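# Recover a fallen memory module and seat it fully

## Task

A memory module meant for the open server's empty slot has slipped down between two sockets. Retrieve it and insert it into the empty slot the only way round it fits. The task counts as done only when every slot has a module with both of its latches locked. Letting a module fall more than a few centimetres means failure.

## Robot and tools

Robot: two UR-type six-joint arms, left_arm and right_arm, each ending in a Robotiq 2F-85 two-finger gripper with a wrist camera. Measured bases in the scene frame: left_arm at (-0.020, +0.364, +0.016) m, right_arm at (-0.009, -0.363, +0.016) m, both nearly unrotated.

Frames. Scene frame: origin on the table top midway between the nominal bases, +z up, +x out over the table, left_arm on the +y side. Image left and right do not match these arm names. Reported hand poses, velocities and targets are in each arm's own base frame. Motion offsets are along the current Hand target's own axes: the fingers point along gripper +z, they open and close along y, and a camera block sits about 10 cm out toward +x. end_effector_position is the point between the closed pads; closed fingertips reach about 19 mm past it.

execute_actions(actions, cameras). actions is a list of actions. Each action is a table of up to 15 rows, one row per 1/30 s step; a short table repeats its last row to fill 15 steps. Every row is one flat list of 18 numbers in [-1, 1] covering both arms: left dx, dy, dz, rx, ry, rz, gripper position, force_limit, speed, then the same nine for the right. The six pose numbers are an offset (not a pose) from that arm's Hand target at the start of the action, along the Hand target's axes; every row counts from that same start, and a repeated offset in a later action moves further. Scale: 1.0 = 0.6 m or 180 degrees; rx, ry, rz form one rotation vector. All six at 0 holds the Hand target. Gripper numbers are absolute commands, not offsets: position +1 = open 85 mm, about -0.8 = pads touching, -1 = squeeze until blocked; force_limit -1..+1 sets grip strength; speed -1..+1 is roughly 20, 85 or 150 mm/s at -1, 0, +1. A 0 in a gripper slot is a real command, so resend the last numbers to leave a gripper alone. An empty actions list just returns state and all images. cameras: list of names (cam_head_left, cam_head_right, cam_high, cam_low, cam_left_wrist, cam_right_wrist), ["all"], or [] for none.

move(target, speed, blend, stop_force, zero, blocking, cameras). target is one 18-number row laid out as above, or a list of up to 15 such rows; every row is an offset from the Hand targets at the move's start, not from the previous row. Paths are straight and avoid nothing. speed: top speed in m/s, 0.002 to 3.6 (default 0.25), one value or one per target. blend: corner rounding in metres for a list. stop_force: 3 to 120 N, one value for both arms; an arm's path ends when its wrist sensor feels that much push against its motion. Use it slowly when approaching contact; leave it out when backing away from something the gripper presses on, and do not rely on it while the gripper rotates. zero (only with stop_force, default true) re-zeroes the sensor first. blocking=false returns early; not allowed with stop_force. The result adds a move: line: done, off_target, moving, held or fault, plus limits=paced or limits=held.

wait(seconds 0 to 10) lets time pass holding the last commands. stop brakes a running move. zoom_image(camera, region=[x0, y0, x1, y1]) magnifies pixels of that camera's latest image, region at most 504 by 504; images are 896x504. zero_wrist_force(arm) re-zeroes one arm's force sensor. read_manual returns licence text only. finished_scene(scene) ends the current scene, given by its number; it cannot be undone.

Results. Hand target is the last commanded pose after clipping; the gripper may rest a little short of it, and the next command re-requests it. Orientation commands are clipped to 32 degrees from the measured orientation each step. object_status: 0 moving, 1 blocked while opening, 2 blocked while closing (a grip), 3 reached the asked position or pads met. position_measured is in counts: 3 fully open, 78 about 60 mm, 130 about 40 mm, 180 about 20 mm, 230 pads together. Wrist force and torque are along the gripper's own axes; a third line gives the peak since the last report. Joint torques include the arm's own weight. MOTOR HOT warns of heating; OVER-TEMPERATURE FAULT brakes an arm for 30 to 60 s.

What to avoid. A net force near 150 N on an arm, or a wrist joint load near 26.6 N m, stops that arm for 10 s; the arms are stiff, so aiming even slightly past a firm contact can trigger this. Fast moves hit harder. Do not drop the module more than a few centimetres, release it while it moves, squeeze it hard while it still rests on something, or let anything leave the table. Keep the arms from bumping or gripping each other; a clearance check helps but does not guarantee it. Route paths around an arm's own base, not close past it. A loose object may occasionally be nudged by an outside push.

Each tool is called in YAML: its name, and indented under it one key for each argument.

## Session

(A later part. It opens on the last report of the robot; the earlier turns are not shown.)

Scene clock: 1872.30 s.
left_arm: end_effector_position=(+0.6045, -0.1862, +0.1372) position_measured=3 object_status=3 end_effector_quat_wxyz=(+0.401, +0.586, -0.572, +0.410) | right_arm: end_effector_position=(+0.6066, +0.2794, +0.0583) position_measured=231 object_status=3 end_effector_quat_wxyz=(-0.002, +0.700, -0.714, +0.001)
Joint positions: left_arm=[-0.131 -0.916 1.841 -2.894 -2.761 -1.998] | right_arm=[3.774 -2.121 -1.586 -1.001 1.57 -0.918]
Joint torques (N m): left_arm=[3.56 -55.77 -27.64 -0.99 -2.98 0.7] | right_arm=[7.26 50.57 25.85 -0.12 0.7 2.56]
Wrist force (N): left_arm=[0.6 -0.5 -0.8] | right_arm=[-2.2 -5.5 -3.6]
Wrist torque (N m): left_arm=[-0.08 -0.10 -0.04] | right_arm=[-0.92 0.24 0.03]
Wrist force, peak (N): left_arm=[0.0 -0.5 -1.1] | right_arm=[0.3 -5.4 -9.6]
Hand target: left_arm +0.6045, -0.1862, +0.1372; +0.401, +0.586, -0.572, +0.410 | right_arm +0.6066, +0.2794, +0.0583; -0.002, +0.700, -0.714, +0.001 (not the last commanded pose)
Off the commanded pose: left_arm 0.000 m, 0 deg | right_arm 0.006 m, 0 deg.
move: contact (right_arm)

move:
  target:
    - [0,0,0,0,0,0,1,-0.5,0,0,0,-0.014,0,0,0,-1,-0.5,-0.5]
    - [0,0,0,0,0,0,1,-0.5,0,0,-0.0153,-0.014,0,0,0,-1,-0.5,-0.5]
  speed: 0.04

move:
  target: [0,0,0,0,0,0,1,-0.5,0,0,0,0.02,0,0,0,-1,-0.5,-0.5]
  speed: 0.01
  stop_force: 6

move:
  target:
    - [0,0,0,0,0,0,1,-0.5,0,0,0,-0.014,0,0,0,-1,-0.5,-0.5]
    - [0,0,0,0,0,0,1,-0.5,0,0,0.031,-0.014,0,0,0,-1,-0.5,-0.5]
  speed: 0.04

move:
  target: [0,0,0,0,0,0,1,-0.5,0,0,0,0.02,0,0,0,-1,-0.5,-0.5]
  speed: 0.01
  stop_force: 6

move:
  target:
    - [0,0,0,0,0,0,1,-0.5,0,0,0,-0.014,0,0,0,-1,-0.5,-0.5]
    - [0,0,0,0,0,0,1,-0.5,0,0,0.0157,-0.014,0,0,0,-1,-0.5,-0.5]
  speed: 0.04

move:
  target: [0,0,0,0,0,0,1,-0.5,0,0,0,0.02,0,0,0,-1,-0.5,-0.5]
  speed: 0.01
  stop_force: 6
  cameras: ["cam_right_wrist"]

Scene clock: 1882.93 s.
left_arm: end_effector_position=(+0.6045, -0.1862, +0.1372) position_measured=3 object_status=3 end_effector_quat_wxyz=(+0.401, +0.586, -0.572, +0.410) | right_arm: end_effector_position=(+0.6157, +0.2792, +0.0667) position_measured=231 object_status=3 end_effector_quat_wxyz=(-0.002, +0.700, -0.714, +0.001)
Joint positions: left_arm=[-0.131 -0.916 1.841 -2.894 -2.761 -1.998] | right_arm=[3.766 -2.127 -1.55 -1.03 1.57 -0.926]
Joint torques (N m): left_arm=[4.32 -55.58 -28.07 -1.12 -3.05 0.78] | right_arm=[-8.9 40.94 26.4 0.73 1.26 -3.07]
Wrist force (N): left_arm=[0.1 -0.4 -0.8] | right_arm=[-2.0 -5.5 2.2]
Wrist torque (N m): left_arm=[-0.07 0.00 -0.04] | right_arm=[-0.90 0.25 0.03]
Wrist force, peak (N): left_arm=[0.8 -0.2 -1.1] | right_arm=[-2.2 -5.5 -4.0]
Hand target: left_arm +0.6045, -0.1862, +0.1372; +0.401, +0.586, -0.572, +0.410 | right_arm +0.6158, +0.2792, +0.0667; -0.002, +0.700, -0.714, +0.001
Off the commanded pose: left_arm 0.000 m, 0 deg | right_arm 0.000 m, 0 deg.
move: done

Scene clock: 1884.97 s.
left_arm: end_effector_position=(+0.6045, -0.1862, +0.1372) position_measured=3 object_status=3 end_effector_quat_wxyz=(+0.401, +0.586, -0.572, +0.410) | right_arm: end_effector_position=(+0.6158, +0.2792, +0.0588) position_measured=231 object_status=3 end_effector_quat_wxyz=(-0.002, +0.700, -0.714, +0.001)
Joint positions: left_arm=[-0.131 -0.916 1.841 -2.894 -2.761 -1.998] | right_arm=[3.766 -2.137 -1.557 -1.013 1.57 -0.926]
Joint torques (N m): left_arm=[3.45 -56.42 -27.97 -1.04 -3.19 0.63] | right_arm=[-3.06 51.87 26.42 0.2 1.3 -2.85]
Wrist force (N): left_arm=[0.2 -0.1 -0.8] | right_arm=[-1.9 -4.9 -1.1]
Wrist torque (N m): left_arm=[-0.03 -0.05 -0.04] | right_arm=[-0.91 0.25 0.02]
Wrist force, peak (N): left_arm=[0.3 -0.4 -1.2] | right_arm=[0.4 -4.1 -8.6]
Hand target: left_arm +0.6045, -0.1862, +0.1372; +0.401, +0.586, -0.572, +0.410 | right_arm +0.6158, +0.2792, +0.0588; -0.002, +0.700, -0.714, +0.001 (not the last commanded pose)
Off the commanded pose: left_arm 0.000 m, 0 deg | right_arm 0.004 m, 0 deg.
move: contact (right_arm)

Scene clock: 1886.60 s.
left_arm: end_effector_position=(+0.6045, -0.1862, +0.1372) position_measured=3 object_status=3 end_effector_quat_wxyz=(+0.401, +0.586, -0.572, +0.410) | right_arm: end_effector_position=(+0.5973, +0.2796, +0.0671) position_measured=231 object_status=3 end_effector_quat_wxyz=(-0.002, +0.700, -0.714, +0.001)
Joint positions: left_arm=[-0.131 -0.916 1.841 -2.894 -2.761 -1.998] | right_arm=[3.783 -2.093 -1.605 -1.009 1.57 -0.909]
Joint torques (N m): left_arm=[3.18 -56.19 -27.24 -1.23 -3.08 0.68] | right_arm=[7.83 53.26 14.94 5.08 -1.19 2.8]
Wrist force (N): left_arm=[0.5 0.0 -0.5] | right_arm=[-1.9 -5.4 2.7]
Wrist torque (N m): left_arm=[-0.01 -0.08 -0.04] | right_arm=[-0.89 0.24 -0.13]
Wrist force, peak (N): left_arm=[0.2 -0.4 -1.2] | right_arm=[-2.1 -5.8 2.4]
Hand target: left_arm +0.6045, -0.1862, +0.1372; +0.401, +0.586, -0.572, +0.410 | right_arm +0.5972, +0.2796, +0.0671; -0.002, +0.700, -0.714, +0.001
Off the commanded pose: left_arm 0.000 m, 0 deg | right_arm 0.000 m, 0 deg.
move: done

Scene clock: 1888.67 s.
left_arm: end_effector_position=(+0.6045, -0.1862, +0.1372) position_measured=3 object_status=3 end_effector_quat_wxyz=(+0.401, +0.586, -0.572, +0.410) | right_arm: end_effector_position=(+0.5972, +0.2796, +0.0587) position_measured=231 object_status=3 end_effector_quat_wxyz=(-0.002, +0.700, -0.714, +0.001)
Joint positions: left_arm=[-0.131 -0.916 1.841 -2.894 -2.761 -1.998] | right_arm=[3.783 -2.103 -1.614 -0.99 1.57 -0.909]
Joint torques (N m): left_arm=[3.66 -55.94 -27.29 -1.16 -3.04 0.7] | right_arm=[8.12 50.06 26.23 0.13 -0.6 2.7]
Wrist force (N): left_arm=[0.3 0.0 -0.7] | right_arm=[-1.4 -4.9 -2.4]
Wrist torque (N m): left_arm=[-0.01 -0.04 -0.04] | right_arm=[-0.95 0.21 -0.12]
Wrist force, peak (N): left_arm=[1.0 -0.3 -0.9] | right_arm=[1.1 -3.9 -11.2]
Hand target: left_arm +0.6045, -0.1862, +0.1372; +0.401, +0.586, -0.572, +0.410 | right_arm +0.5972, +0.2796, +0.0587; -0.002, +0.700, -0.714, +0.001 (not the last commanded pose)
Off the commanded pose: left_arm 0.000 m, 0 deg | right_arm 0.004 m, 0 deg.
move: contact (right_arm)

Scene clock: 1890.07 s.
left_arm: end_effector_position=(+0.6045, -0.1862, +0.1372) position_measured=3 object_status=3 end_effector_quat_wxyz=(+0.401, +0.586, -0.572, +0.410) | right_arm: end_effector_position=(+0.5879, +0.2798, +0.0671) position_measured=231 object_status=3 end_effector_quat_wxyz=(-0.002, +0.700, -0.714, +0.001)
Joint positions: left_arm=[-0.131 -0.916 1.841 -2.894 -2.761 -1.998] | right_arm=[3.792 -2.076 -1.634 -0.998 1.57 -0.9]
Joint torques (N m): left_arm=[3.5 -55.64 -28.16 -1.02 -3.05 0.66] | right_arm=[7.99 51.01 13.78 5.12 -0.74 2.71]
Wrist force (N): left_arm=[0.8 -0.4 -0.4] | right_arm=[-2.0 -5.6 2.5]
Wrist torque (N m): left_arm=[-0.07 -0.12 -0.04] | right_arm=[-0.93 0.25 -0.13]
Wrist force, peak (N): left_arm=[0.7 -0.3 -1.2] | right_arm=[-1.9 -5.9 2.4]
Hand target: left_arm +0.6045, -0.1862, +0.1372; +0.401, +0.586, -0.572, +0.410 | right_arm +0.5878, +0.2798, +0.0671; -0.002, +0.700, -0.714, +0.001
Off the commanded pose: left_arm 0.000 m, 0 deg | right_arm 0.000 m, 0 deg.
move: done

Scene clock: 1892.23 s.
left_arm: end_effector_position=(+0.6045, -0.1862, +0.1372) position_measured=3 object_status=3 end_effector_quat_wxyz=(+0.401, +0.586, -0.572, +0.410) | right_arm: end_effector_position=(+0.5878, +0.2798, +0.0580) position_measured=231 object_status=3 end_effector_quat_wxyz=(-0.002, +0.700, -0.714, +0.001)
Joint positions: left_arm=[-0.131 -0.916 1.841 -2.894 -2.761 -1.998] | right_arm=[3.792 -2.087 -1.642 -0.978 1.57 -0.9]
Joint torques (N m): left_arm=[3.07 -55.79 -28.25 -1.23 -2.95 0.62] | right_arm=[8.19 47.4 24.68 -0.08 1.21 2.77]
Wrist force (N): left_arm=[0.5 -0.3 -1.1] | right_arm=[-1.6 -5.3 -4.3]
Wrist torque (N m): left_arm=[-0.06 -0.09 -0.04] | right_arm=[-0.92 0.22 -0.13]
Wrist force, peak (N): left_arm=[0.6 -0.2 -1.2] | right_arm=[1.3 -5.4 -13.2]
Hand target: left_arm +0.6045, -0.1862, +0.1372; +0.401, +0.586, -0.572, +0.410 | right_arm +0.5878, +0.2798, +0.0580; -0.002, +0.700, -0.714, +0.001 (not the last commanded pose)
Off the commanded pose: left_arm 0.000 m, 0 deg | right_arm 0.003 m, 0 deg.
move: contact (right_arm)
Images, in order (width x height): cam_right_wrist 896x504.

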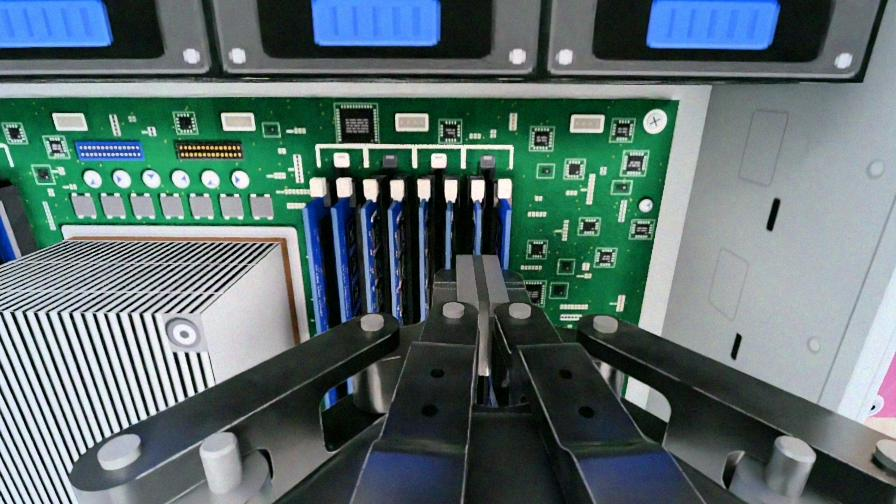

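move:
  target:
    - [0,0,0,0,0,0,1,-0.5,0,0,0,-0.014,0,0,0,-1,-0.5,-0.5]
    - [0,0,0,0,0,0,1,-0.5,0,0,-0.0155,-0.014,0,0,0,-1,-0.5,-0.5]
  speed: 0.04

move:
  target: [0,0,0,0,0,0,1,-0.5,0,0,0,0.03,0,0,0,-1,-0.5,-0.5]
  speed: 0.01
  stop_force: 75

move:
  target: [0,0,0,0,0,0,1,-0.5,0,0,0,-0.015,0,0,0,-1,-0.5,-0.5]
  speed: 0.04

move:
  target: [0,0,0,0,0,0,1,-0.5,0,0,0,0.02,0,0,0,-1,-0.5,-0.5]
  speed: 0.01
  stop_force: 6

move:
  target:
    - [0,0,0,0,0,0,1,-0.5,0,0,0,-0.014,0,0,0,-1,-0.5,-0.5]
    - [0,0,0,0,0,0,1,-0.5,0,0,-0.031,-0.014,0,0,0,-1,-0.5,-0.5]
  speed: 0.04

move:
  target: [0,0,0,0,0,0,1,-0.5,0,0,0,0.03,0,0,0,-1,-0.5,-0.5]
  speed: 0.01
  stop_force: 75

move:
  target: [0,0,0,0,0,0,1,-0.5,0,0,0,-0.015,0,0,0,-1,-0.5,-0.5]
  speed: 0.04

move:
  target: [0,0,0,0,0,0,1,-0.5,0,0,0,0.02,0,0,0,-1,-0.5,-0.5]
  speed: 0.01
  stop_force: 6
  cameras: ["cam_right_wrist"]

Scene clock: 1906.73 s.
left_arm: end_effector_position=(+0.6045, -0.1862, +0.1372) position_measured=3 object_status=3 end_effector_quat_wxyz=(+0.401, +0.586, -0.572, +0.410) | right_arm: end_effector_position=(+0.5970, +0.2796, +0.0664) position_measured=231 object_status=3 end_effector_quat_wxyz=(-0.002, +0.700, -0.714, +0.001)
Joint positions: left_arm=[-0.131 -0.916 1.841 -2.894 -2.761 -1.998] | right_arm=[3.783 -2.093 -1.607 -1.007 1.57 -0.909]
Joint torques (N m): left_arm=[3.02 -55.21 -27.47 -1.13 -3.05 0.53] | right_arm=[-10.27 38.93 26.71 0.58 1.16 -2.89]
Wrist force (N): left_arm=[-0.1 -0.3 -0.5] | right_arm=[-1.9 -5.6 2.3]
Wrist torque (N m): left_arm=[-0.05 0.00 -0.05] | right_arm=[-0.92 0.24 0.02]
Wrist force, peak (N): left_arm=[0.7 -0.4 -1.1] | right_arm=[-2.1 -5.7 -5.9]
Hand target: left_arm +0.6045, -0.1862, +0.1372; +0.401, +0.586, -0.572, +0.410 | right_arm +0.5971, +0.2796, +0.0664; -0.002, +0.700, -0.714, +0.001
Off the commanded pose: left_arm 0.000 m, 0 deg | right_arm 0.000 m, 0 deg.
move: done

Scene clock: 1909.17 s.
left_arm: end_effector_position=(+0.6045, -0.1862, +0.1372) position_measured=3 object_status=3 end_effector_quat_wxyz=(+0.401, +0.586, -0.572, +0.410) | right_arm: end_effector_position=(+0.5973, +0.2797, +0.0553) position_measured=231 object_status=3 end_effector_quat_wxyz=(-0.003, +0.700, -0.714, +0.001)
Joint positions: left_arm=[-0.131 -0.916 1.841 -2.894 -2.761 -1.998] | right_arm=[3.783 -2.108 -1.617 -0.982 1.57 -0.909]
Joint torques (N m): left_arm=[2.48 -56.05 -27.62 -1.07 -2.82 0.72] | right_arm=[-3.52 4.54 1.46 -4.21 1.17 -2.45]
Wrist force (N): left_arm=[0.3 -0.2 -1.1] | right_arm=[7.8 0.3 -74.8]
Wrist torque (N m): left_arm=[-0.04 -0.04 -0.04] | right_arm=[-1.06 0.16 0.01]
Wrist force, peak (N): left_arm=[1.0 -0.2 -1.1] | right_arm=[11.0 2.1 -84.5]
Hand target: left_arm +0.6045, -0.1862, +0.1372; +0.401, +0.586, -0.572, +0.410 | right_arm +0.5973, +0.2797, +0.0553; -0.003, +0.700, -0.714, +0.001 (not the last commanded pose)
Off the commanded pose: left_arm 0.000 m, 0 deg | right_arm 0.007 m, 0 deg.
move: contact (right_arm)

Scene clock: 1910.00 s.
left_arm: end_effector_position=(+0.6045, -0.1862, +0.1372) position_measured=3 object_status=3 end_effector_quat_wxyz=(+0.401, +0.586, -0.572, +0.410) | right_arm: end_effector_position=(+0.5972, +0.2797, +0.0641) position_measured=231 object_status=3 end_effector_quat_wxyz=(-0.003, +0.700, -0.714, +0.001)
Joint positions: left_arm=[-0.131 -0.916 1.841 -2.894 -2.761 -1.998] | right_arm=[3.783 -2.096 -1.609 -1.001 1.57 -0.909]
Joint torques (N m): left_arm=[2.16 -56.1 -27.66 -1.15 -2.9 0.62] | right_arm=[-1.53 51.7 27.36 0.79 -1.57 -2.16]
Wrist force (N): left_arm=[0.4 -0.4 -0.8] | right_arm=[-1.7 -5.7 2.4]
Wrist torque (N m): left_arm=[-0.07 -0.06 -0.04] | right_arm=[-0.93 0.20 0.03]
Wrist force, peak (N): left_arm=[0.6 -0.5 -1.0] | right_arm=[7.5 0.1 -73.4]
Hand target: left_arm +0.6045, -0.1862, +0.1372; +0.401, +0.586, -0.572, +0.410 | right_arm +0.5972, +0.2797, +0.0643; -0.003, +0.700, -0.714, +0.001
Off the commanded pose: left_arm 0.000 m, 0 deg | right_arm 0.000 m, 0 deg.
move: done

Scene clock: 1911.87 s.
left_arm: end_effector_position=(+0.6045, -0.1862, +0.1372) position_measured=3 object_status=3 end_effector_quat_wxyz=(+0.401, +0.586, -0.572, +0.410) | right_arm: end_effector_position=(+0.5973, +0.2797, +0.0582) position_measured=231 object_status=3 end_effector_quat_wxyz=(-0.003, +0.700, -0.714, +0.001)
Joint positions: left_arm=[-0.131 -0.916 1.841 -2.894 -2.761 -1.998] | right_arm=[3.783 -2.104 -1.615 -0.988 1.57 -0.909]
Joint torques (N m): left_arm=[2.25 -55.34 -27.22 -1.12 -3 0.63] | right_arm=[0.55 49.24 24.38 -0.19 0.63 -1.64]
Wrist force (N): left_arm=[0.3 -0.1 -0.7] | right_arm=[-1.8 -5.4 -4.0]
Wrist torque (N m): left_arm=[-0.03 -0.06 -0.04] | right_arm=[-0.93 0.19 0.03]
Wrist force, peak (N): left_arm=[0.8 -0.3 -1.1] | right_arm=[0.7 -5.4 -11.7]
Hand target: left_arm +0.6045, -0.1862, +0.1372; +0.401, +0.586, -0.572, +0.410 | right_arm +0.5973, +0.2797, +0.0582; -0.003, +0.700, -0.714, +0.001 (not the last commanded pose)
Off the commanded pose: left_arm 0.000 m, 0 deg | right_arm 0.006 m, 0 deg.
move: contact (right_arm)

Scene clock: 1913.50 s.
left_arm: end_effector_position=(+0.6045, -0.1862, +0.1372) position_measured=3 object_status=3 end_effector_quat_wxyz=(+0.401, +0.586, -0.572, +0.410) | right_arm: end_effector_position=(+0.6157, +0.2793, +0.0667) position_measured=231 object_status=3 end_effector_quat_wxyz=(-0.003, +0.700, -0.714, +0.001)
Joint positions: left_arm=[-0.131 -0.916 1.841 -2.894 -2.761 -1.998] | right_arm=[3.766 -2.127 -1.551 -1.029 1.57 -0.926]
Joint torques (N m): left_arm=[1.66 -56.12 -27.89 -1.32 -3.01 0.45] | right_arm=[-9.27 38.95 29.73 0.25 1.27 -2.87]
Wrist force (N): left_arm=[0.3 -0.3 -0.7] | right_arm=[-1.7 -5.5 2.4]
Wrist torque (N m): left_arm=[-0.05 -0.06 -0.04] | right_arm=[-0.91 0.21 0.02]
Wrist force, peak (N): left_arm=[0.4 -0.2 -1.2] | right_arm=[-2.2 -5.9 -5.6]
Hand target: left_arm +0.6045, -0.1862, +0.1372; +0.401, +0.586, -0.572, +0.410 | right_arm +0.6159, +0.2793, +0.0667; -0.003, +0.700, -0.714, +0.001
Off the commanded pose: left_arm 0.000 m, 0 deg | right_arm 0.000 m, 0 deg.
move: done

Scene clock: 1915.97 s.
left_arm: end_effector_position=(+0.6045, -0.1862, +0.1372) position_measured=3 object_status=3 end_effector_quat_wxyz=(+0.401, +0.586, -0.572, +0.410) | right_arm: end_effector_position=(+0.6161, +0.2795, +0.0554) position_measured=231 object_status=3 end_effector_quat_wxyz=(-0.003, +0.700, -0.714, +0.001)
Joint positions: left_arm=[-0.131 -0.916 1.841 -2.894 -2.761 -1.998] | right_arm=[3.766 -2.141 -1.56 -1.004 1.57 -0.926]
Joint torques (N m): left_arm=[2.02 -55.79 -27.55 -1.18 -3.22 0.61] | right_arm=[-4.19 6.52 2.68 -3.97 1.3 -2.52]
Wrist force (N): left_arm=[0.3 -0.2 -0.6] | right_arm=[8.7 0.1 -71.4]
Wrist torque (N m): left_arm=[-0.03 -0.06 -0.04] | right_arm=[-1.07 0.13 0.02]
Wrist force, peak (N): left_arm=[0.3 -0.2 -1.4] | right_arm=[11.5 1.4 -81.4]
Hand target: left_arm +0.6045, -0.1862, +0.1372; +0.401, +0.586, -0.572, +0.410 | right_arm +0.6161, +0.2795, +0.0554; -0.003, +0.700, -0.714, +0.001 (not the last commanded pose)
Off the commanded pose: left_arm 0.000 m, 0 deg | right_arm 0.007 m, 0 deg.
move: contact (right_arm)

Scene clock: 1916.80 s.
left_arm: end_effector_position=(+0.6045, -0.1862, +0.1372) position_measured=3 object_status=3 end_effector_quat_wxyz=(+0.401, +0.586, -0.572, +0.410) | right_arm: end_effector_position=(+0.6160, +0.2794, +0.0643) position_measured=231 object_status=3 end_effector_quat_wxyz=(-0.003, +0.700, -0.714, +0.001)
Joint positions: left_arm=[-0.131 -0.916 1.841 -2.894 -2.761 -1.998] | right_arm=[3.766 -2.13 -1.553 -1.023 1.57 -0.926]
Joint torques (N m): left_arm=[1.47 -55.17 -28.02 -1.21 -3.14 0.39] | right_arm=[-3.55 54.44 28.44 0.75 -1.57 -2.31]
Wrist force (N): left_arm=[0.7 0.0 -0.9] | right_arm=[-1.7 -5.7 2.1]
Wrist torque (N m): left_arm=[-0.02 -0.12 -0.05] | right_arm=[-0.95 0.21 0.02]
Wrist force, peak (N): left_arm=[0.6 -0.3 -1.2] | right_arm=[8.4 -0.4 -71.6]
Hand target: left_arm +0.6045, -0.1862, +0.1372; +0.401, +0.586, -0.572, +0.410 | right_arm +0.6160, +0.2794, +0.0644; -0.003, +0.700, -0.714, +0.001
Off the commanded pose: left_arm 0.000 m, 0 deg | right_arm 0.000 m, 0 deg.
move: done

Scene clock: 1918.67 s.
left_arm: end_effector_position=(+0.6045, -0.1862, +0.1372) position_measured=3 object_status=3 end_effector_quat_wxyz=(+0.401, +0.586, -0.572, +0.410) | right_arm: end_effector_position=(+0.6161, +0.2794, +0.0583) position_measured=231 object_status=3 end_effector_quat_wxyz=(-0.003, +0.700, -0.714, +0.001)
Joint positions: left_arm=[-0.131 -0.916 1.841 -2.894 -2.761 -1.998] | right_arm=[3.766 -2.138 -1.558 -1.01 1.57 -0.926]
Joint torques (N m): left_arm=[1.39 -56.51 -28.02 -1.09 -2.98 0.63] | right_arm=[-1.05 50.02 25.43 0 0.56 -1.86]
Wrist force (N): left_arm=[0.5 -0.3 -0.7] | right_arm=[-1.8 -5.6 -4.1]
Wrist torque (N m): left_arm=[-0.05 -0.09 -0.04] | right_arm=[-0.94 0.18 0.03]
Wrist force, peak (N): left_arm=[0.5 -0.3 -1.3] | right_arm=[0.6 -5.7 -10.3]
Hand target: left_arm +0.6045, -0.1862, +0.1372; +0.401, +0.586, -0.572, +0.410 | right_arm +0.6161, +0.2794, +0.0583; -0.003, +0.700, -0.714, +0.001 (not the last commanded pose)
Off the commanded pose: left_arm 0.000 m, 0 deg | right_arm 0.006 m, 0 deg.
move: contact (right_arm)
Images, in order (width x height): cam_right_wrist 896x504.

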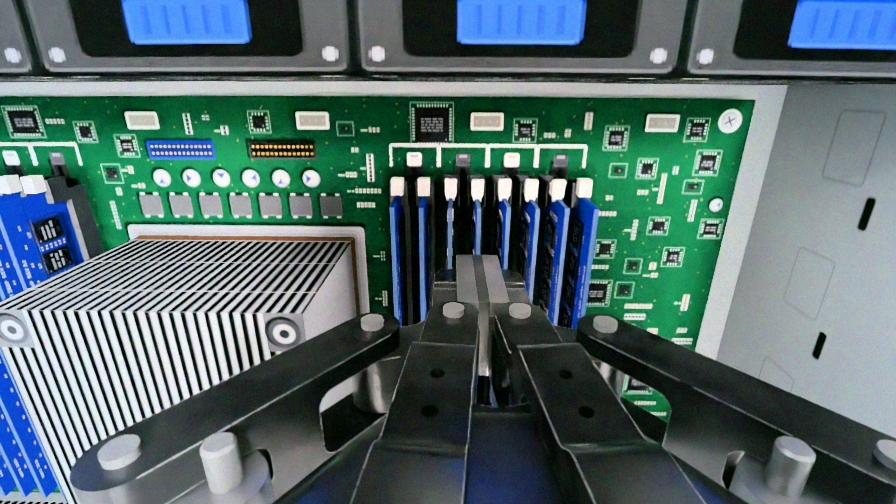

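zoom_image:
  camera: "cam_right_wrist"
  region: [380, 140, 610, 240]

Scaled by 2.191 from the camera's 896x504 image, which has a finer 1280x720 frame.

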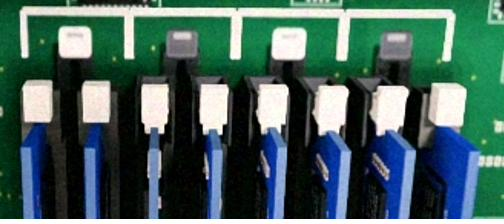

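move:
  target:
    - [0,0,0,0,0,0,1,-0.5,0,0,0,-0.014,0,0,0,-1,-0.5,-0.5]
    - [0,0,0,0,0,0,1,-0.5,0,-0.141,0,-0.014,0,0,0,-1,-0.5,-0.5]
  speed: 0.06
  cameras: ["cam_right_wrist"]

move:
  target: [0,0,0,0,0,0,1,-0.5,0,0,0,0.03,0,0,0,-1,-0.5,-0.5]
  speed: 0.01
  stop_force: 6

move:
  target: [0,0,0,0,0,0,1,-0.5,0,0,0,0.015,0,0,0,-1,-0.5,-0.5]
  speed: 0.01
  stop_force: 75

move:
  target: [0,0,0,0,0,0,1,-0.5,0,0,0,-0.015,0,0,0,-1,-0.5,-0.5]
  speed: 0.04

move:
  target: [0,0,0,0,0,0,1,-0.5,0,0,0,0.02,0,0,0,-1,-0.5,-0.5]
  speed: 0.01
  stop_force: 6

Scene clock: 1933.60 s.
left_arm: end_effector_position=(+0.6045, -0.1862, +0.1372) position_measured=3 object_status=3 end_effector_quat_wxyz=(+0.401, +0.586, -0.572, +0.410) | right_arm: end_effector_position=(+0.6177, +0.3638, +0.0670) position_measured=231 object_status=3 end_effector_quat_wxyz=(-0.003, +0.700, -0.714, +0.001)
Joint positions: left_arm=[-0.131 -0.916 1.841 -2.894 -2.761 -1.998] | right_arm=[3.861 -2.212 -1.405 -1.088 1.57 -0.831]
Joint torques (N m): left_arm=[1.22 -56.12 -26.46 -1.1 -3.06 0.57] | right_arm=[8.09 43.76 28.84 0.54 -1.49 2.73]
Wrist force (N): left_arm=[0.4 -0.3 -1.0] | right_arm=[-1.9 -5.6 2.2]
Wrist torque (N m): left_arm=[-0.05 -0.08 -0.05] | right_arm=[-0.93 0.23 -0.12]
Wrist force, peak (N): left_arm=[0.9 -0.3 -1.3] | right_arm=[-2.2 -5.8 -4.7]
Hand target: left_arm +0.6045, -0.1862, +0.1372; +0.401, +0.586, -0.572, +0.410 | right_arm +0.6177, +0.3640, +0.0670; -0.003, +0.700, -0.714, +0.001
Off the commanded pose: left_arm 0.000 m, 0 deg | right_arm 0.000 m, 0 deg.
move: done
Images, in order (width x height): cam_right_wrist 896x504.

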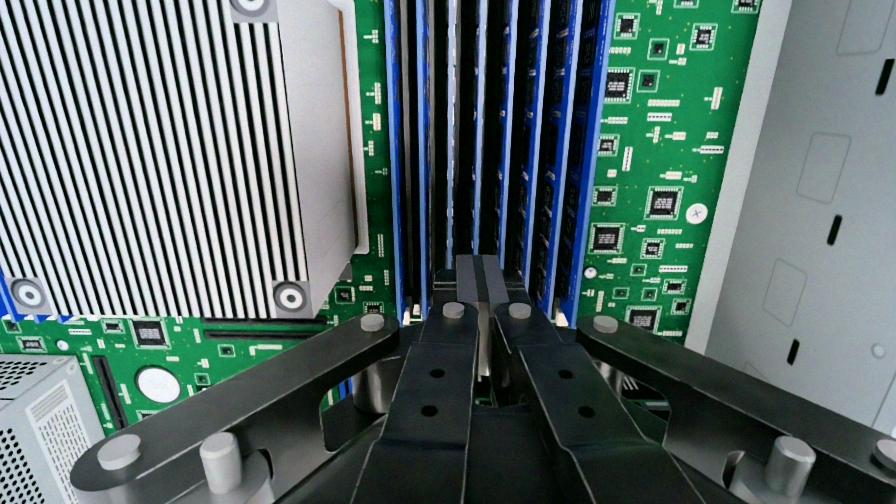

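Scene clock: 1935.63 s.
left_arm: end_effector_position=(+0.6045, -0.1862, +0.1372) position_measured=3 object_status=3 end_effector_quat_wxyz=(+0.401, +0.586, -0.572, +0.410) | right_arm: end_effector_position=(+0.6178, +0.3640, +0.0588) position_measured=231 object_status=3 end_effector_quat_wxyz=(-0.003, +0.700, -0.714, +0.001)
Joint positions: left_arm=[-0.131 -0.916 1.841 -2.894 -2.761 -1.998] | right_arm=[3.861 -2.222 -1.412 -1.071 1.57 -0.831]
Joint torques (N m): left_arm=[0.87 -54.87 -27.14 -1.31 -3.1 0.36] | right_arm=[8.14 53.98 25.77 -0.24 -0.09 2.65]
Wrist force (N): left_arm=[0.4 -0.5 -0.6] | right_arm=[-2.0 -6.1 -6.0]
Wrist torque (N m): left_arm=[-0.09 -0.06 -0.05] | right_arm=[-0.95 0.21 -0.12]
Wrist force, peak (N): left_arm=[0.8 -0.3 -1.0] | right_arm=[0.1 -6.3 -10.6]
Hand target: left_arm +0.6045, -0.1862, +0.1372; +0.401, +0.586, -0.572, +0.410 | right_arm +0.6178, +0.3640, +0.0588; -0.003, +0.700, -0.714, +0.001 (not the last commanded pose)
Off the commanded pose: left_arm 0.000 m, 0 deg | right_arm 0.010 m, 0 deg.
move: contact (right_arm)

Scene clock: 1937.33 s.
left_arm: end_effector_position=(+0.6045, -0.1862, +0.1372) position_measured=3 object_status=3 end_effector_quat_wxyz=(+0.401, +0.586, -0.572, +0.410) | right_arm: end_effector_position=(+0.6180, +0.3642, +0.0551) position_measured=231 object_status=3 end_effector_quat_wxyz=(-0.004, +0.700, -0.714, +0.001)
Joint positions: left_arm=[-0.131 -0.916 1.841 -2.894 -2.761 -1.998] | right_arm=[3.861 -2.226 -1.416 -1.063 1.57 -0.831]
Joint torques (N m): left_arm=[1.48 -55.09 -27.39 -1.17 -3.15 0.5] | right_arm=[7.14 3.07 -0.98 -4.95 0.65 2.52]
Wrist force (N): left_arm=[0.0 -0.2 -0.7] | right_arm=[8.0 -0.4 -76.8]
Wrist torque (N m): left_arm=[-0.05 0.01 -0.05] | right_arm=[-1.11 0.12 -0.12]
Wrist force, peak (N): left_arm=[0.5 -0.5 -1.2] | right_arm=[11.5 2.0 -89.4]
Hand target: left_arm +0.6045, -0.1862, +0.1372; +0.401, +0.586, -0.572, +0.410 | right_arm +0.6180, +0.3642, +0.0551; -0.004, +0.700, -0.714, +0.001 (not the last commanded pose)
Off the commanded pose: left_arm 0.000 m, 0 deg | right_arm 0.005 m, 0 deg.
move: contact (right_arm)

Scene clock: 1938.17 s.
left_arm: end_effector_position=(+0.6045, -0.1862, +0.1372) position_measured=3 object_status=3 end_effector_quat_wxyz=(+0.401, +0.586, -0.572, +0.410) | right_arm: end_effector_position=(+0.6179, +0.3642, +0.0639) position_measured=231 object_status=3 end_effector_quat_wxyz=(-0.004, +0.700, -0.714, +0.001)
Joint positions: left_arm=[-0.131 -0.916 1.841 -2.894 -2.761 -1.998] | right_arm=[3.862 -2.216 -1.408 -1.081 1.57 -0.83]
Joint torques (N m): left_arm=[1 -55.33 -27.62 -1.22 -3.16 0.54] | right_arm=[-1.38 59.13 28.23 0.5 -1.41 2.67]
Wrist force (N): left_arm=[0.5 -0.4 -0.9] | right_arm=[-1.4 -6.1 2.1]
Wrist torque (N m): left_arm=[-0.07 -0.08 -0.04] | right_arm=[-1.02 0.16 -0.12]
Wrist force, peak (N): left_arm=[0.2 -0.2 -1.2] | right_arm=[7.2 -0.7 -77.9]
Hand target: left_arm +0.6045, -0.1862, +0.1372; +0.401, +0.586, -0.572, +0.410 | right_arm +0.6179, +0.3641, +0.0641; -0.004, +0.700, -0.714, +0.001
Off the commanded pose: left_arm 0.000 m, 0 deg | right_arm 0.000 m, 0 deg.
move: done

Scene clock: 1940.00 s.
left_arm: end_effector_position=(+0.6045, -0.1862, +0.1372) position_measured=3 object_status=3 end_effector_quat_wxyz=(+0.401, +0.586, -0.572, +0.410) | right_arm: end_effector_position=(+0.6179, +0.3642, +0.0584) position_measured=231 object_status=3 end_effector_quat_wxyz=(-0.004, +0.700, -0.714, +0.001)
Joint positions: left_arm=[-0.131 -0.916 1.841 -2.894 -2.761 -1.998] | right_arm=[3.861 -2.222 -1.413 -1.07 1.57 -0.83]
Joint torques (N m): left_arm=[0.92 -55.75 -28.06 -1.09 -3.04 0.41] | right_arm=[-1.86 53.6 26.15 -0.11 -0.5 2.35]
Wrist force (N): left_arm=[0.1 -0.1 -0.9] | right_arm=[-1.9 -5.8 -5.3]
Wrist torque (N m): left_arm=[-0.02 -0.01 -0.05] | right_arm=[-1.04 0.20 -0.13]
Wrist force, peak (N): left_arm=[0.7 -0.7 -1.0] | right_arm=[0.7 -4.9 -12.3]
Hand target: left_arm +0.6045, -0.1862, +0.1372; +0.401, +0.586, -0.572, +0.410 | right_arm +0.6179, +0.3642, +0.0584; -0.004, +0.700, -0.714, +0.001 (not the last commanded pose)
Off the commanded pose: left_arm 0.000 m, 0 deg | right_arm 0.006 m, 0 deg.
move: contact (right_arm)

move:
  target:
    - [0,0,0,0,0,0,1,-0.5,0,0,0,-0.014,0,0,0,-1,-0.5,-0.5]
    - [0,0,0,0,0,0,1,-0.5,0,0,0.0155,-0.014,0,0,0,-1,-0.5,-0.5]
  speed: 0.04

move:
  target: [0,0,0,0,0,0,1,-0.5,0,0,0,0.03,0,0,0,-1,-0.5,-0.5]
  speed: 0.01
  stop_force: 75

move:
  target: [0,0,0,0,0,0,1,-0.5,0,0,0,-0.015,0,0,0,-1,-0.5,-0.5]
  speed: 0.04

move:
  target: [0,0,0,0,0,0,1,-0.5,0,0,0,0.02,0,0,0,-1,-0.5,-0.5]
  speed: 0.01
  stop_force: 6

move:
  target:
    - [0,0,0,0,0,0,1,-0.5,0,0,0,-0.014,0,0,0,-1,-0.5,-0.5]
    - [0,0,0,0,0,0,1,-0.5,0,0,0.0155,-0.014,0,0,0,-1,-0.5,-0.5]
  speed: 0.04

move:
  target: [0,0,0,0,0,0,1,-0.5,0,0,0,0.03,0,0,0,-1,-0.5,-0.5]
  speed: 0.01
  stop_force: 75

move:
  target: [0,0,0,0,0,0,1,-0.5,0,0,0,-0.015,0,0,0,-1,-0.5,-0.5]
  speed: 0.04

move:
  target: [0,0,0,0,0,0,1,-0.5,0,0,0,0.02,0,0,0,-1,-0.5,-0.5]
  speed: 0.01
  stop_force: 6

move:
  target: [0,0,0,0,0,0,1,-0.5,0,0,0,-0.015,0,0,0,-1,-0.5,-0.5]
  speed: 0.04
  cameras: ["cam_right_wrist"]

Scene clock: 1956.97 s.
left_arm: end_effector_position=(+0.6045, -0.1862, +0.1372) position_measured=3 object_status=3 end_effector_quat_wxyz=(+0.401, +0.586, -0.572, +0.410) | right_arm: end_effector_position=(+0.6087, +0.3643, +0.0668) position_measured=231 object_status=3 end_effector_quat_wxyz=(-0.004, +0.700, -0.714, +0.001)
Joint positions: left_arm=[-0.131 -0.916 1.841 -2.894 -2.761 -1.998] | right_arm=[3.87 -2.196 -1.434 -1.075 1.57 -0.822]
Joint torques (N m): left_arm=[0.09 -55.1 -26.75 -1.28 -3.06 0.48] | right_arm=[8.48 57.84 14.49 5.17 -1.23 2.87]
Wrist force (N): left_arm=[0.3 -0.1 -0.6] | right_arm=[-1.8 -6.1 1.8]
Wrist torque (N m): left_arm=[-0.02 -0.05 -0.04] | right_arm=[-1.01 0.22 -0.12]
Wrist force, peak (N): left_arm=[0.7 -0.1 -1.3] | right_arm=[-2.1 -5.9 -5.6]
Hand target: left_arm +0.6045, -0.1862, +0.1372; +0.401, +0.586, -0.572, +0.410 | right_arm +0.6086, +0.3643, +0.0668; -0.004, +0.700, -0.714, +0.001
Off the commanded pose: left_arm 0.000 m, 0 deg | right_arm 0.000 m, 0 deg.
move: done

Scene clock: 1959.33 s.
left_arm: end_effector_position=(+0.6045, -0.1862, +0.1372) position_measured=3 object_status=3 end_effector_quat_wxyz=(+0.401, +0.586, -0.572, +0.410) | right_arm: end_effector_position=(+0.6088, +0.3645, +0.0556) position_measured=231 object_status=3 end_effector_quat_wxyz=(-0.004, +0.700, -0.714, +0.001)
Joint positions: left_arm=[-0.131 -0.916 1.841 -2.894 -2.761 -1.998] | right_arm=[3.871 -2.209 -1.445 -1.051 1.57 -0.821]
Joint torques (N m): left_arm=[0.1 -55.27 -27.56 -1.22 -3.15 0.31] | right_arm=[6.46 8.26 4.43 -3.26 0.05 2.09]
Wrist force (N): left_arm=[0.5 -0.4 -0.9] | right_arm=[10.6 0.6 -68.7]
Wrist torque (N m): left_arm=[-0.06 -0.09 -0.05] | right_arm=[-1.17 0.12 -0.12]
Wrist force, peak (N): left_arm=[0.5 -0.2 -1.3] | right_arm=[14.5 2.3 -78.2]
Hand target: left_arm +0.6045, -0.1862, +0.1372; +0.401, +0.586, -0.572, +0.410 | right_arm +0.6088, +0.3645, +0.0557; -0.004, +0.700, -0.714, +0.001 (not the last commanded pose)
Off the commanded pose: left_arm 0.000 m, 0 deg | right_arm 0.007 m, 0 deg.
move: contact (right_arm)

Scene clock: 1960.17 s.
left_arm: end_effector_position=(+0.6045, -0.1862, +0.1372) position_measured=3 object_status=3 end_effector_quat_wxyz=(+0.401, +0.586, -0.572, +0.410) | right_arm: end_effector_position=(+0.6087, +0.3644, +0.0645) position_measured=231 object_status=3 end_effector_quat_wxyz=(-0.004, +0.700, -0.714, +0.001)
Joint positions: left_arm=[-0.131 -0.916 1.841 -2.894 -2.761 -1.998] | right_arm=[3.871 -2.199 -1.437 -1.069 1.57 -0.821]
Joint torques (N m): left_arm=[-0.16 -54.88 -27.51 -1.07 -3.14 0.21] | right_arm=[4.3 56.59 29.67 0.73 0.01 2.63]
Wrist force (N): left_arm=[0.3 -0.4 -0.7] | right_arm=[-2.2 -6.3 2.2]
Wrist torque (N m): left_arm=[-0.06 -0.05 -0.05] | right_arm=[-1.04 0.28 -0.12]
Wrist force, peak (N): left_arm=[0.6 -0.1 -1.1] | right_arm=[10.1 0.2 -70.2]
Hand target: left_arm +0.6045, -0.1862, +0.1372; +0.401, +0.586, -0.572, +0.410 | right_arm +0.6087, +0.3644, +0.0647; -0.004, +0.700, -0.714, +0.001
Off the commanded pose: left_arm 0.000 m, 0 deg | right_arm 0.000 m, 0 deg.
move: done

Scene clock: 1962.03 s.
left_arm: end_effector_position=(+0.6045, -0.1862, +0.1372) position_measured=3 object_status=3 end_effector_quat_wxyz=(+0.401, +0.586, -0.572, +0.410) | right_arm: end_effector_position=(+0.6088, +0.3645, +0.0584) position_measured=231 object_status=3 end_effector_quat_wxyz=(-0.004, +0.700, -0.714, +0.001)
Joint positions: left_arm=[-0.131 -0.916 1.841 -2.894 -2.761 -1.998] | right_arm=[3.871 -2.206 -1.442 -1.056 1.57 -0.821]
Joint torques (N m): left_arm=[-0.5 -54.38 -26.55 -1.28 -3.01 0.22] | right_arm=[-0.72 52.62 25.93 0.02 0.02 2.34]
Wrist force (N): left_arm=[0.4 -0.6 -0.7] | right_arm=[-2.2 -5.8 -5.8]
Wrist torque (N m): left_arm=[-0.11 -0.06 -0.05] | right_arm=[-1.03 0.34 -0.12]
Wrist force, peak (N): left_arm=[0.7 -0.4 -1.1] | right_arm=[-0.1 -4.9 -12.4]
Hand target: left_arm +0.6045, -0.1862, +0.1372; +0.401, +0.586, -0.572, +0.410 | right_arm +0.6088, +0.3645, +0.0584; -0.004, +0.700, -0.714, +0.001 (not the last commanded pose)
Off the commanded pose: left_arm 0.000 m, 0 deg | right_arm 0.006 m, 0 deg.
move: contact (right_arm)

Scene clock: 1963.43 s.
left_arm: end_effector_position=(+0.6045, -0.1862, +0.1372) position_measured=3 object_status=3 end_effector_quat_wxyz=(+0.401, +0.586, -0.572, +0.410) | right_arm: end_effector_position=(+0.5995, +0.3647, +0.0667) position_measured=231 object_status=3 end_effector_quat_wxyz=(-0.004, +0.700, -0.714, +0.001)
Joint positions: left_arm=[-0.131 -0.916 1.841 -2.894 -2.761 -1.998] | right_arm=[3.88 -2.179 -1.463 -1.062 1.57 -0.812]
Joint torques (N m): left_arm=[-0.67 -54.61 -28.35 -1.1 -3.07 0.28] | right_arm=[8.59 56.78 14.08 5.04 -1.54 2.51]
Wrist force (N): left_arm=[0.6 -0.4 -1.0] | right_arm=[-2.4 -6.0 1.8]
Wrist torque (N m): left_arm=[-0.06 -0.09 -0.04] | right_arm=[-1.00 0.31 -0.12]
Wrist force, peak (N): left_arm=[0.7 -0.3 -1.1] | right_arm=[-2.3 -5.8 -6.0]
Hand target: left_arm +0.6045, -0.1862, +0.1372; +0.401, +0.586, -0.572, +0.410 | right_arm +0.5994, +0.3646, +0.0667; -0.004, +0.700, -0.714, +0.001
Off the commanded pose: left_arm 0.000 m, 0 deg | right_arm 0.000 m, 0 deg.
move: done

Scene clock: 1965.83 s.
left_arm: end_effector_position=(+0.6045, -0.1862, +0.1372) position_measured=3 object_status=3 end_effector_quat_wxyz=(+0.401, +0.586, -0.572, +0.410) | right_arm: end_effector_position=(+0.5996, +0.3648, +0.0558) position_measured=231 object_status=3 end_effector_quat_wxyz=(-0.004, +0.700, -0.714, +0.001)
Joint positions: left_arm=[-0.131 -0.916 1.841 -2.894 -2.761 -1.998] | right_arm=[3.88 -2.192 -1.473 -1.038 1.569 -0.812]
Joint torques (N m): left_arm=[-0.77 -54.84 -27.43 -1.21 -2.91 0.33] | right_arm=[6.41 9.44 5.82 -2.34 0.17 2.06]
Wrist force (N): left_arm=[0.3 0.1 -0.7] | right_arm=[12.7 2.5 -69.8]
Wrist torque (N m): left_arm=[0.00 -0.04 -0.05] | right_arm=[-1.25 0.25 -0.13]
Wrist force, peak (N): left_arm=[0.6 -0.4 -1.2] | right_arm=[16.3 4.4 -79.0]
Hand target: left_arm +0.6045, -0.1862, +0.1372; +0.401, +0.586, -0.572, +0.410 | right_arm +0.5996, +0.3648, +0.0558; -0.004, +0.700, -0.714, +0.001 (not the last commanded pose)
Off the commanded pose: left_arm 0.000 m, 0 deg | right_arm 0.007 m, 0 deg.
move: contact (right_arm)

Scene clock: 1966.67 s.
left_arm: end_effector_position=(+0.6045, -0.1862, +0.1372) position_measured=3 object_status=3 end_effector_quat_wxyz=(+0.401, +0.586, -0.572, +0.410) | right_arm: end_effector_position=(+0.5995, +0.3648, +0.0647) position_measured=231 object_status=3 end_effector_quat_wxyz=(-0.004, +0.700, -0.714, +0.001)
Joint positions: left_arm=[-0.131 -0.916 1.841 -2.894 -2.761 -1.998] | right_arm=[3.88 -2.182 -1.465 -1.056 1.569 -0.812]
Joint torques (N m): left_arm=[0.48 -55.11 -28.08 -1.19 -3.22 0.25] | right_arm=[6.56 55.96 27.44 0.45 0.23 2.66]
Wrist force (N): left_arm=[0.6 -0.3 -1.0] | right_arm=[-3.0 -6.4 2.1]
Wrist torque (N m): left_arm=[-0.05 -0.10 -0.04] | right_arm=[-1.06 0.40 -0.12]
Wrist force, peak (N): left_arm=[0.7 -0.5 -1.0] | right_arm=[12.4 2.5 -69.5]
Hand target: left_arm +0.6045, -0.1862, +0.1372; +0.401, +0.586, -0.572, +0.410 | right_arm +0.5995, +0.3648, +0.0648; -0.004, +0.700, -0.714, +0.001
Off the commanded pose: left_arm 0.000 m, 0 deg | right_arm 0.000 m, 0 deg.
move: done

Scene clock: 1968.53 s.
left_arm: end_effector_position=(+0.6045, -0.1862, +0.1372) position_measured=3 object_status=3 end_effector_quat_wxyz=(+0.401, +0.586, -0.572, +0.410) | right_arm: end_effector_position=(+0.5996, +0.3648, +0.0585) position_measured=231 object_status=3 end_effector_quat_wxyz=(-0.004, +0.700, -0.714, +0.001)
Joint positions: left_arm=[-0.131 -0.916 1.841 -2.894 -2.761 -1.998] | right_arm=[3.88 -2.189 -1.471 -1.044 1.569 -0.812]
Joint torques (N m): left_arm=[0.54 -54.57 -27.63 -1.1 -3.14 0.25] | right_arm=[4.66 53.95 26.55 -0.01 0.12 2.32]
Wrist force (N): left_arm=[0.5 -0.4 -1.0] | right_arm=[-3.4 -6.6 -2.8]
Wrist torque (N m): left_arm=[-0.07 -0.07 -0.04] | right_arm=[-1.06 0.42 -0.12]
Wrist force, peak (N): left_arm=[0.5 -0.8 -0.9] | right_arm=[-2.0 -6.7 -8.0]
Hand target: left_arm +0.6045, -0.1862, +0.1372; +0.401, +0.586, -0.572, +0.410 | right_arm +0.5996, +0.3648, +0.0585; -0.004, +0.700, -0.714, +0.001 (not the last commanded pose)
Off the commanded pose: left_arm 0.000 m, 0 deg | right_arm 0.006 m, 0 deg.
move: contact (right_arm)

Scene clock: 1969.37 s.
left_arm: end_effector_position=(+0.6045, -0.1862, +0.1372) position_measured=3 object_status=3 end_effector_quat_wxyz=(+0.401, +0.586, -0.572, +0.410) | right_arm: end_effector_position=(+0.5995, +0.3647, +0.0673) position_measured=231 object_status=3 end_effector_quat_wxyz=(-0.004, +0.700, -0.714, +0.001)
Joint positions: left_arm=[-0.131 -0.916 1.841 -2.894 -2.761 -1.998] | right_arm=[3.88 -2.179 -1.463 -1.062 1.569 -0.812]
Joint torques (N m): left_arm=[-0.58 -55.27 -27.27 -1.21 -3.13 0.24] | right_arm=[6.78 57.07 28.35 0.92 0.28 2.68]
Wrist force (N): left_arm=[0.3 -0.1 -0.7] | right_arm=[-3.0 -6.4 2.0]
Wrist torque (N m): left_arm=[-0.02 -0.04 -0.04] | right_arm=[-1.05 0.40 -0.12]
Wrist force, peak (N): left_arm=[0.5 -0.3 -1.1] | right_arm=[-3.4 -6.7 -2.9]
Hand target: left_arm +0.6045, -0.1862, +0.1372; +0.401, +0.586, -0.572, +0.410 | right_arm +0.5995, +0.3648, +0.0675; -0.004, +0.700, -0.714, +0.001
Off the commanded pose: left_arm 0.000 m, 0 deg | right_arm 0.000 m, 0 deg.
move: done
Images, in order (width x height): cam_right_wrist 896x504.

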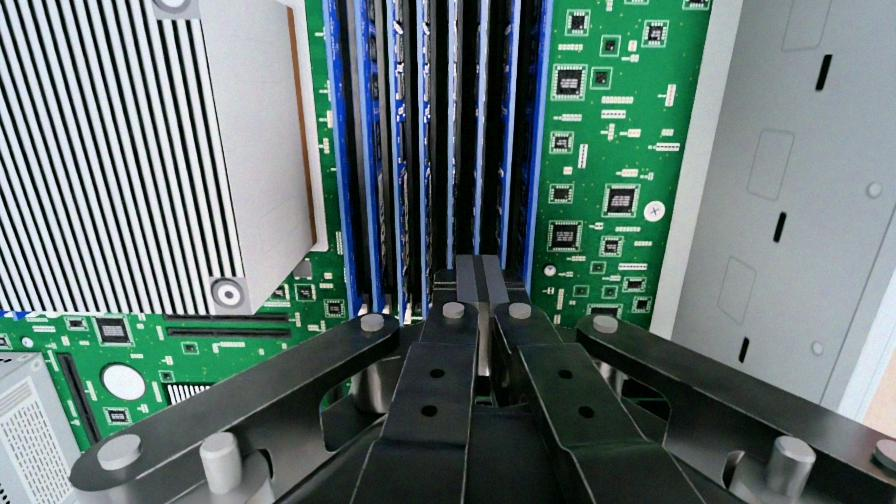

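move:
  target:
    - [0,0,0,0,0,0,1,-0.5,0,0,0,-0.054,0,0,0,0,-0.5,0]
    - [0,0,0,0,0,0,1,-0.5,0,-0.0762,0.0405,-0.054,-0.0018,0.001,0,0,-0.5,0]
  speed: 0.08

execute_actions:
  actions: []

Scene clock: 1984.57 s.
left_arm: end_effector_position=(+0.6045, -0.1862, +0.1372) position_measured=3 object_status=3 end_effector_quat_wxyz=(+0.401, +0.586, -0.572, +0.410) | right_arm: end_effector_position=(+0.5760, +0.4105, +0.0999) position_measured=129 object_status=3 end_effector_quat_wxyz=(-0.001, +0.700, -0.714, +0.000)
Joint positions: left_arm=[-0.131 -0.916 1.841 -2.894 -2.761 -1.998] | right_arm=[3.95 -2.159 -1.401 -1.15 1.571 -0.742]
Joint torques (N m): left_arm=[-0.7 -54.67 -27.1 -1.23 -3.04 0.18] | right_arm=[8.78 43.71 31.06 0.47 1.21 2.96]
Wrist force (N): left_arm=[0.3 -0.1 -1.1] | right_arm=[-3.1 -6.4 1.9]
Wrist torque (N m): left_arm=[-0.03 -0.04 -0.04] | right_arm=[-1.05 0.43 -0.12]
Wrist force, peak (N): left_arm=[0.5 -0.4 -1.2] | right_arm=[-3.0 -6.8 2.0]
Hand target: left_arm +0.6045, -0.1862, +0.1372; +0.401, +0.586, -0.572, +0.410 | right_arm +0.5759, +0.4108, +0.0999; -0.001, +0.700, -0.714, +0.000
Off the commanded pose: left_arm 0.000 m, 0 deg | right_arm 0.000 m, 0 deg.
move: done

Scene clock: 1984.57 s.
left_arm: end_effector_position=(+0.6045, -0.1862, +0.1372) position_measured=3 object_status=3 end_effector_quat_wxyz=(+0.401, +0.586, -0.572, +0.410) | right_arm: end_effector_position=(+0.5760, +0.4105, +0.0999) position_measured=129 object_status=3 end_effector_quat_wxyz=(-0.001, +0.700, -0.714, +0.000)
Joint positions: left_arm=[-0.131 -0.916 1.841 -2.894 -2.761 -1.998] | right_arm=[3.95 -2.159 -1.401 -1.15 1.571 -0.742]
Joint velocities: within noise
Joint torques (N m): left_arm=[-0.7 -54.67 -27.1 -1.23 -3.04 0.18] | right_arm=[8.78 43.71 31.06 0.47 1.21 2.96]
Wrist force (N): left_arm=[0.3 -0.1 -1.1] | right_arm=[-3.1 -6.4 1.9]
Wrist torque (N m): left_arm=[-0.03 -0.04 -0.04] | right_arm=[-1.05 0.43 -0.12]
Wrist force, peak (N): left_arm=[0.3 -0.1 -1.1] | right_arm=[-3.1 -6.4 1.9]
Hand target: left_arm +0.6045, -0.1862, +0.1372; +0.401, +0.586, -0.572, +0.410 | right_arm +0.5759, +0.4108, +0.0999; -0.001, +0.700, -0.714, +0.000
Tool commands: left_gripper/position=+1.0 left_gripper/force_limit=-0.5 left_gripper/speed=+0.0 right_gripper/position=+0.0 right_gripper/force_limit=-0.5 right_gripper/speed=+0.0
Off the commanded pose: left_arm 0.000 m, 0 deg | right_arm 0.000 m, 0 deg.

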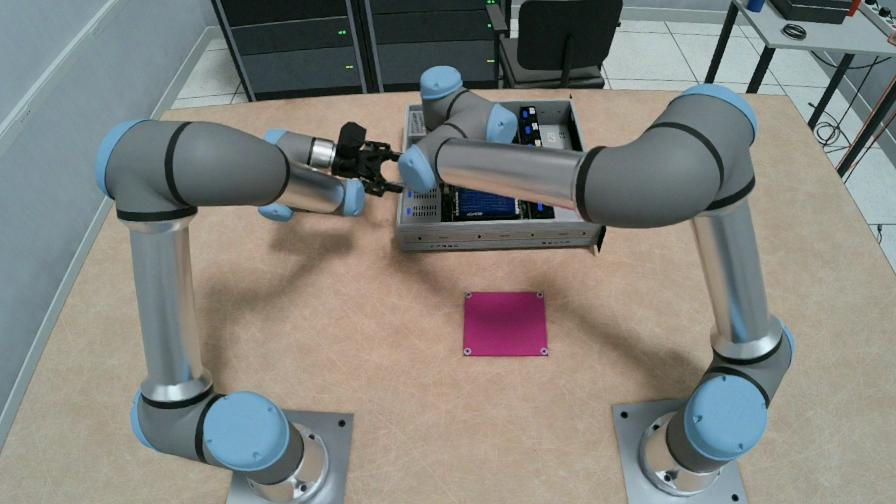

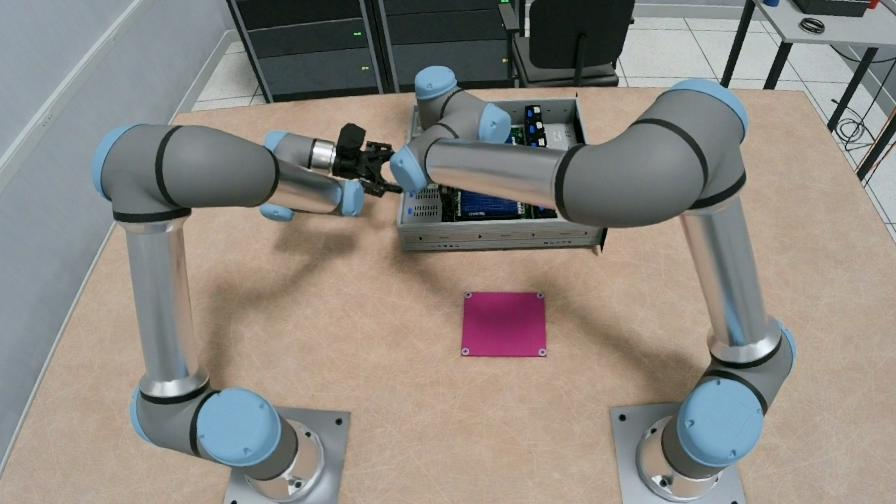

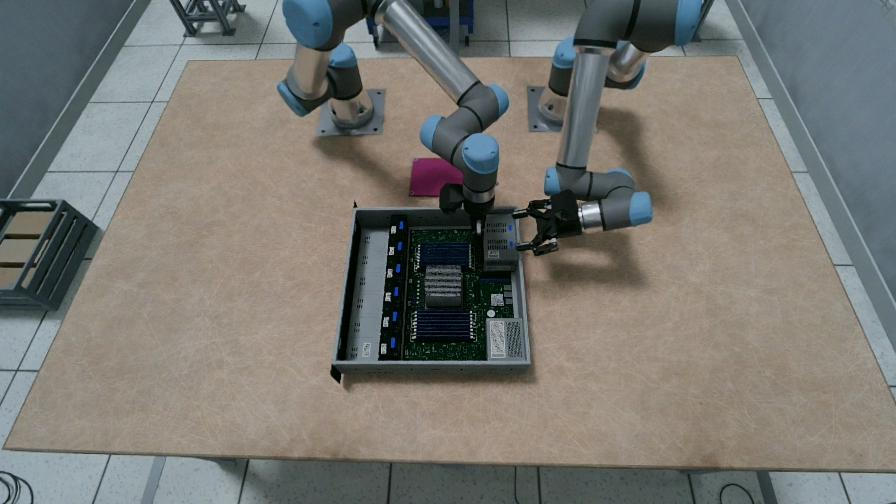

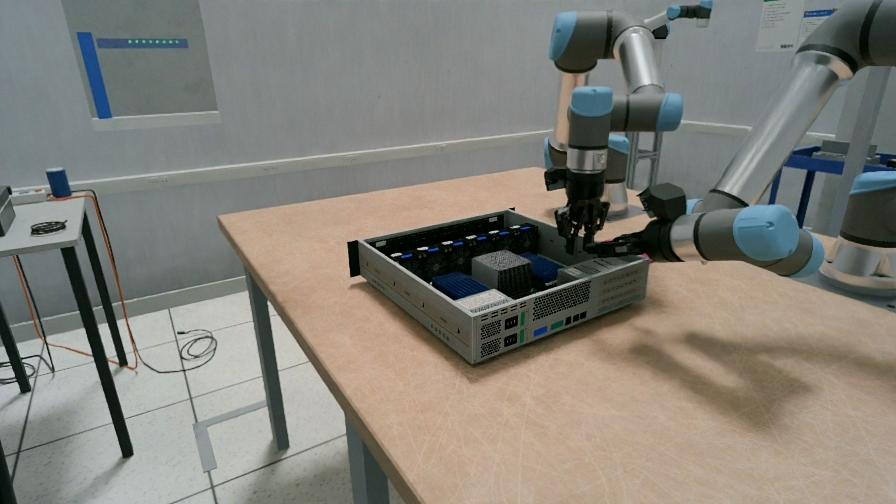

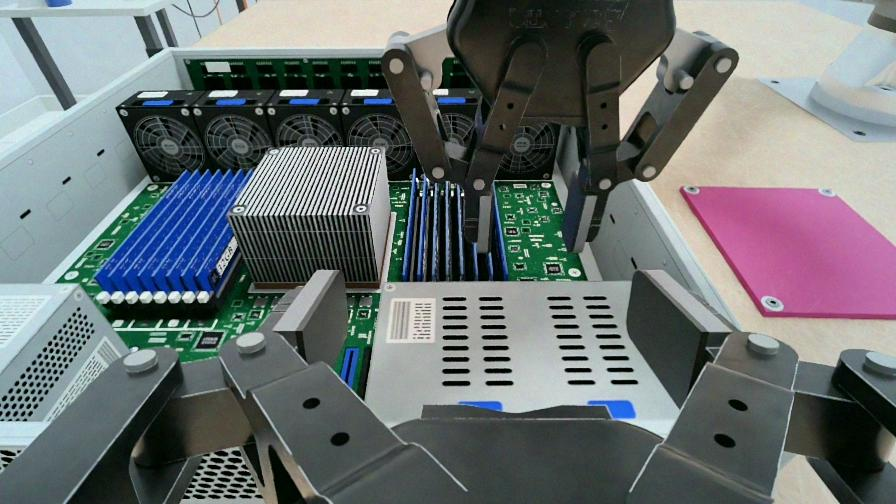

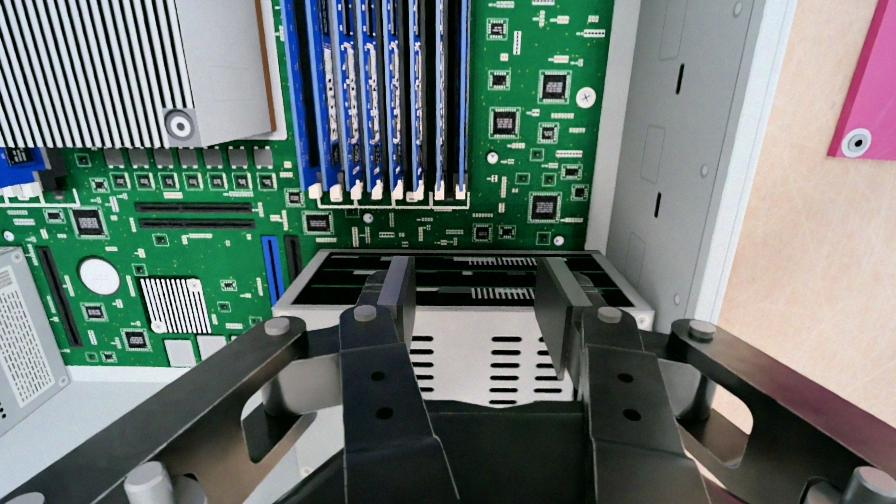

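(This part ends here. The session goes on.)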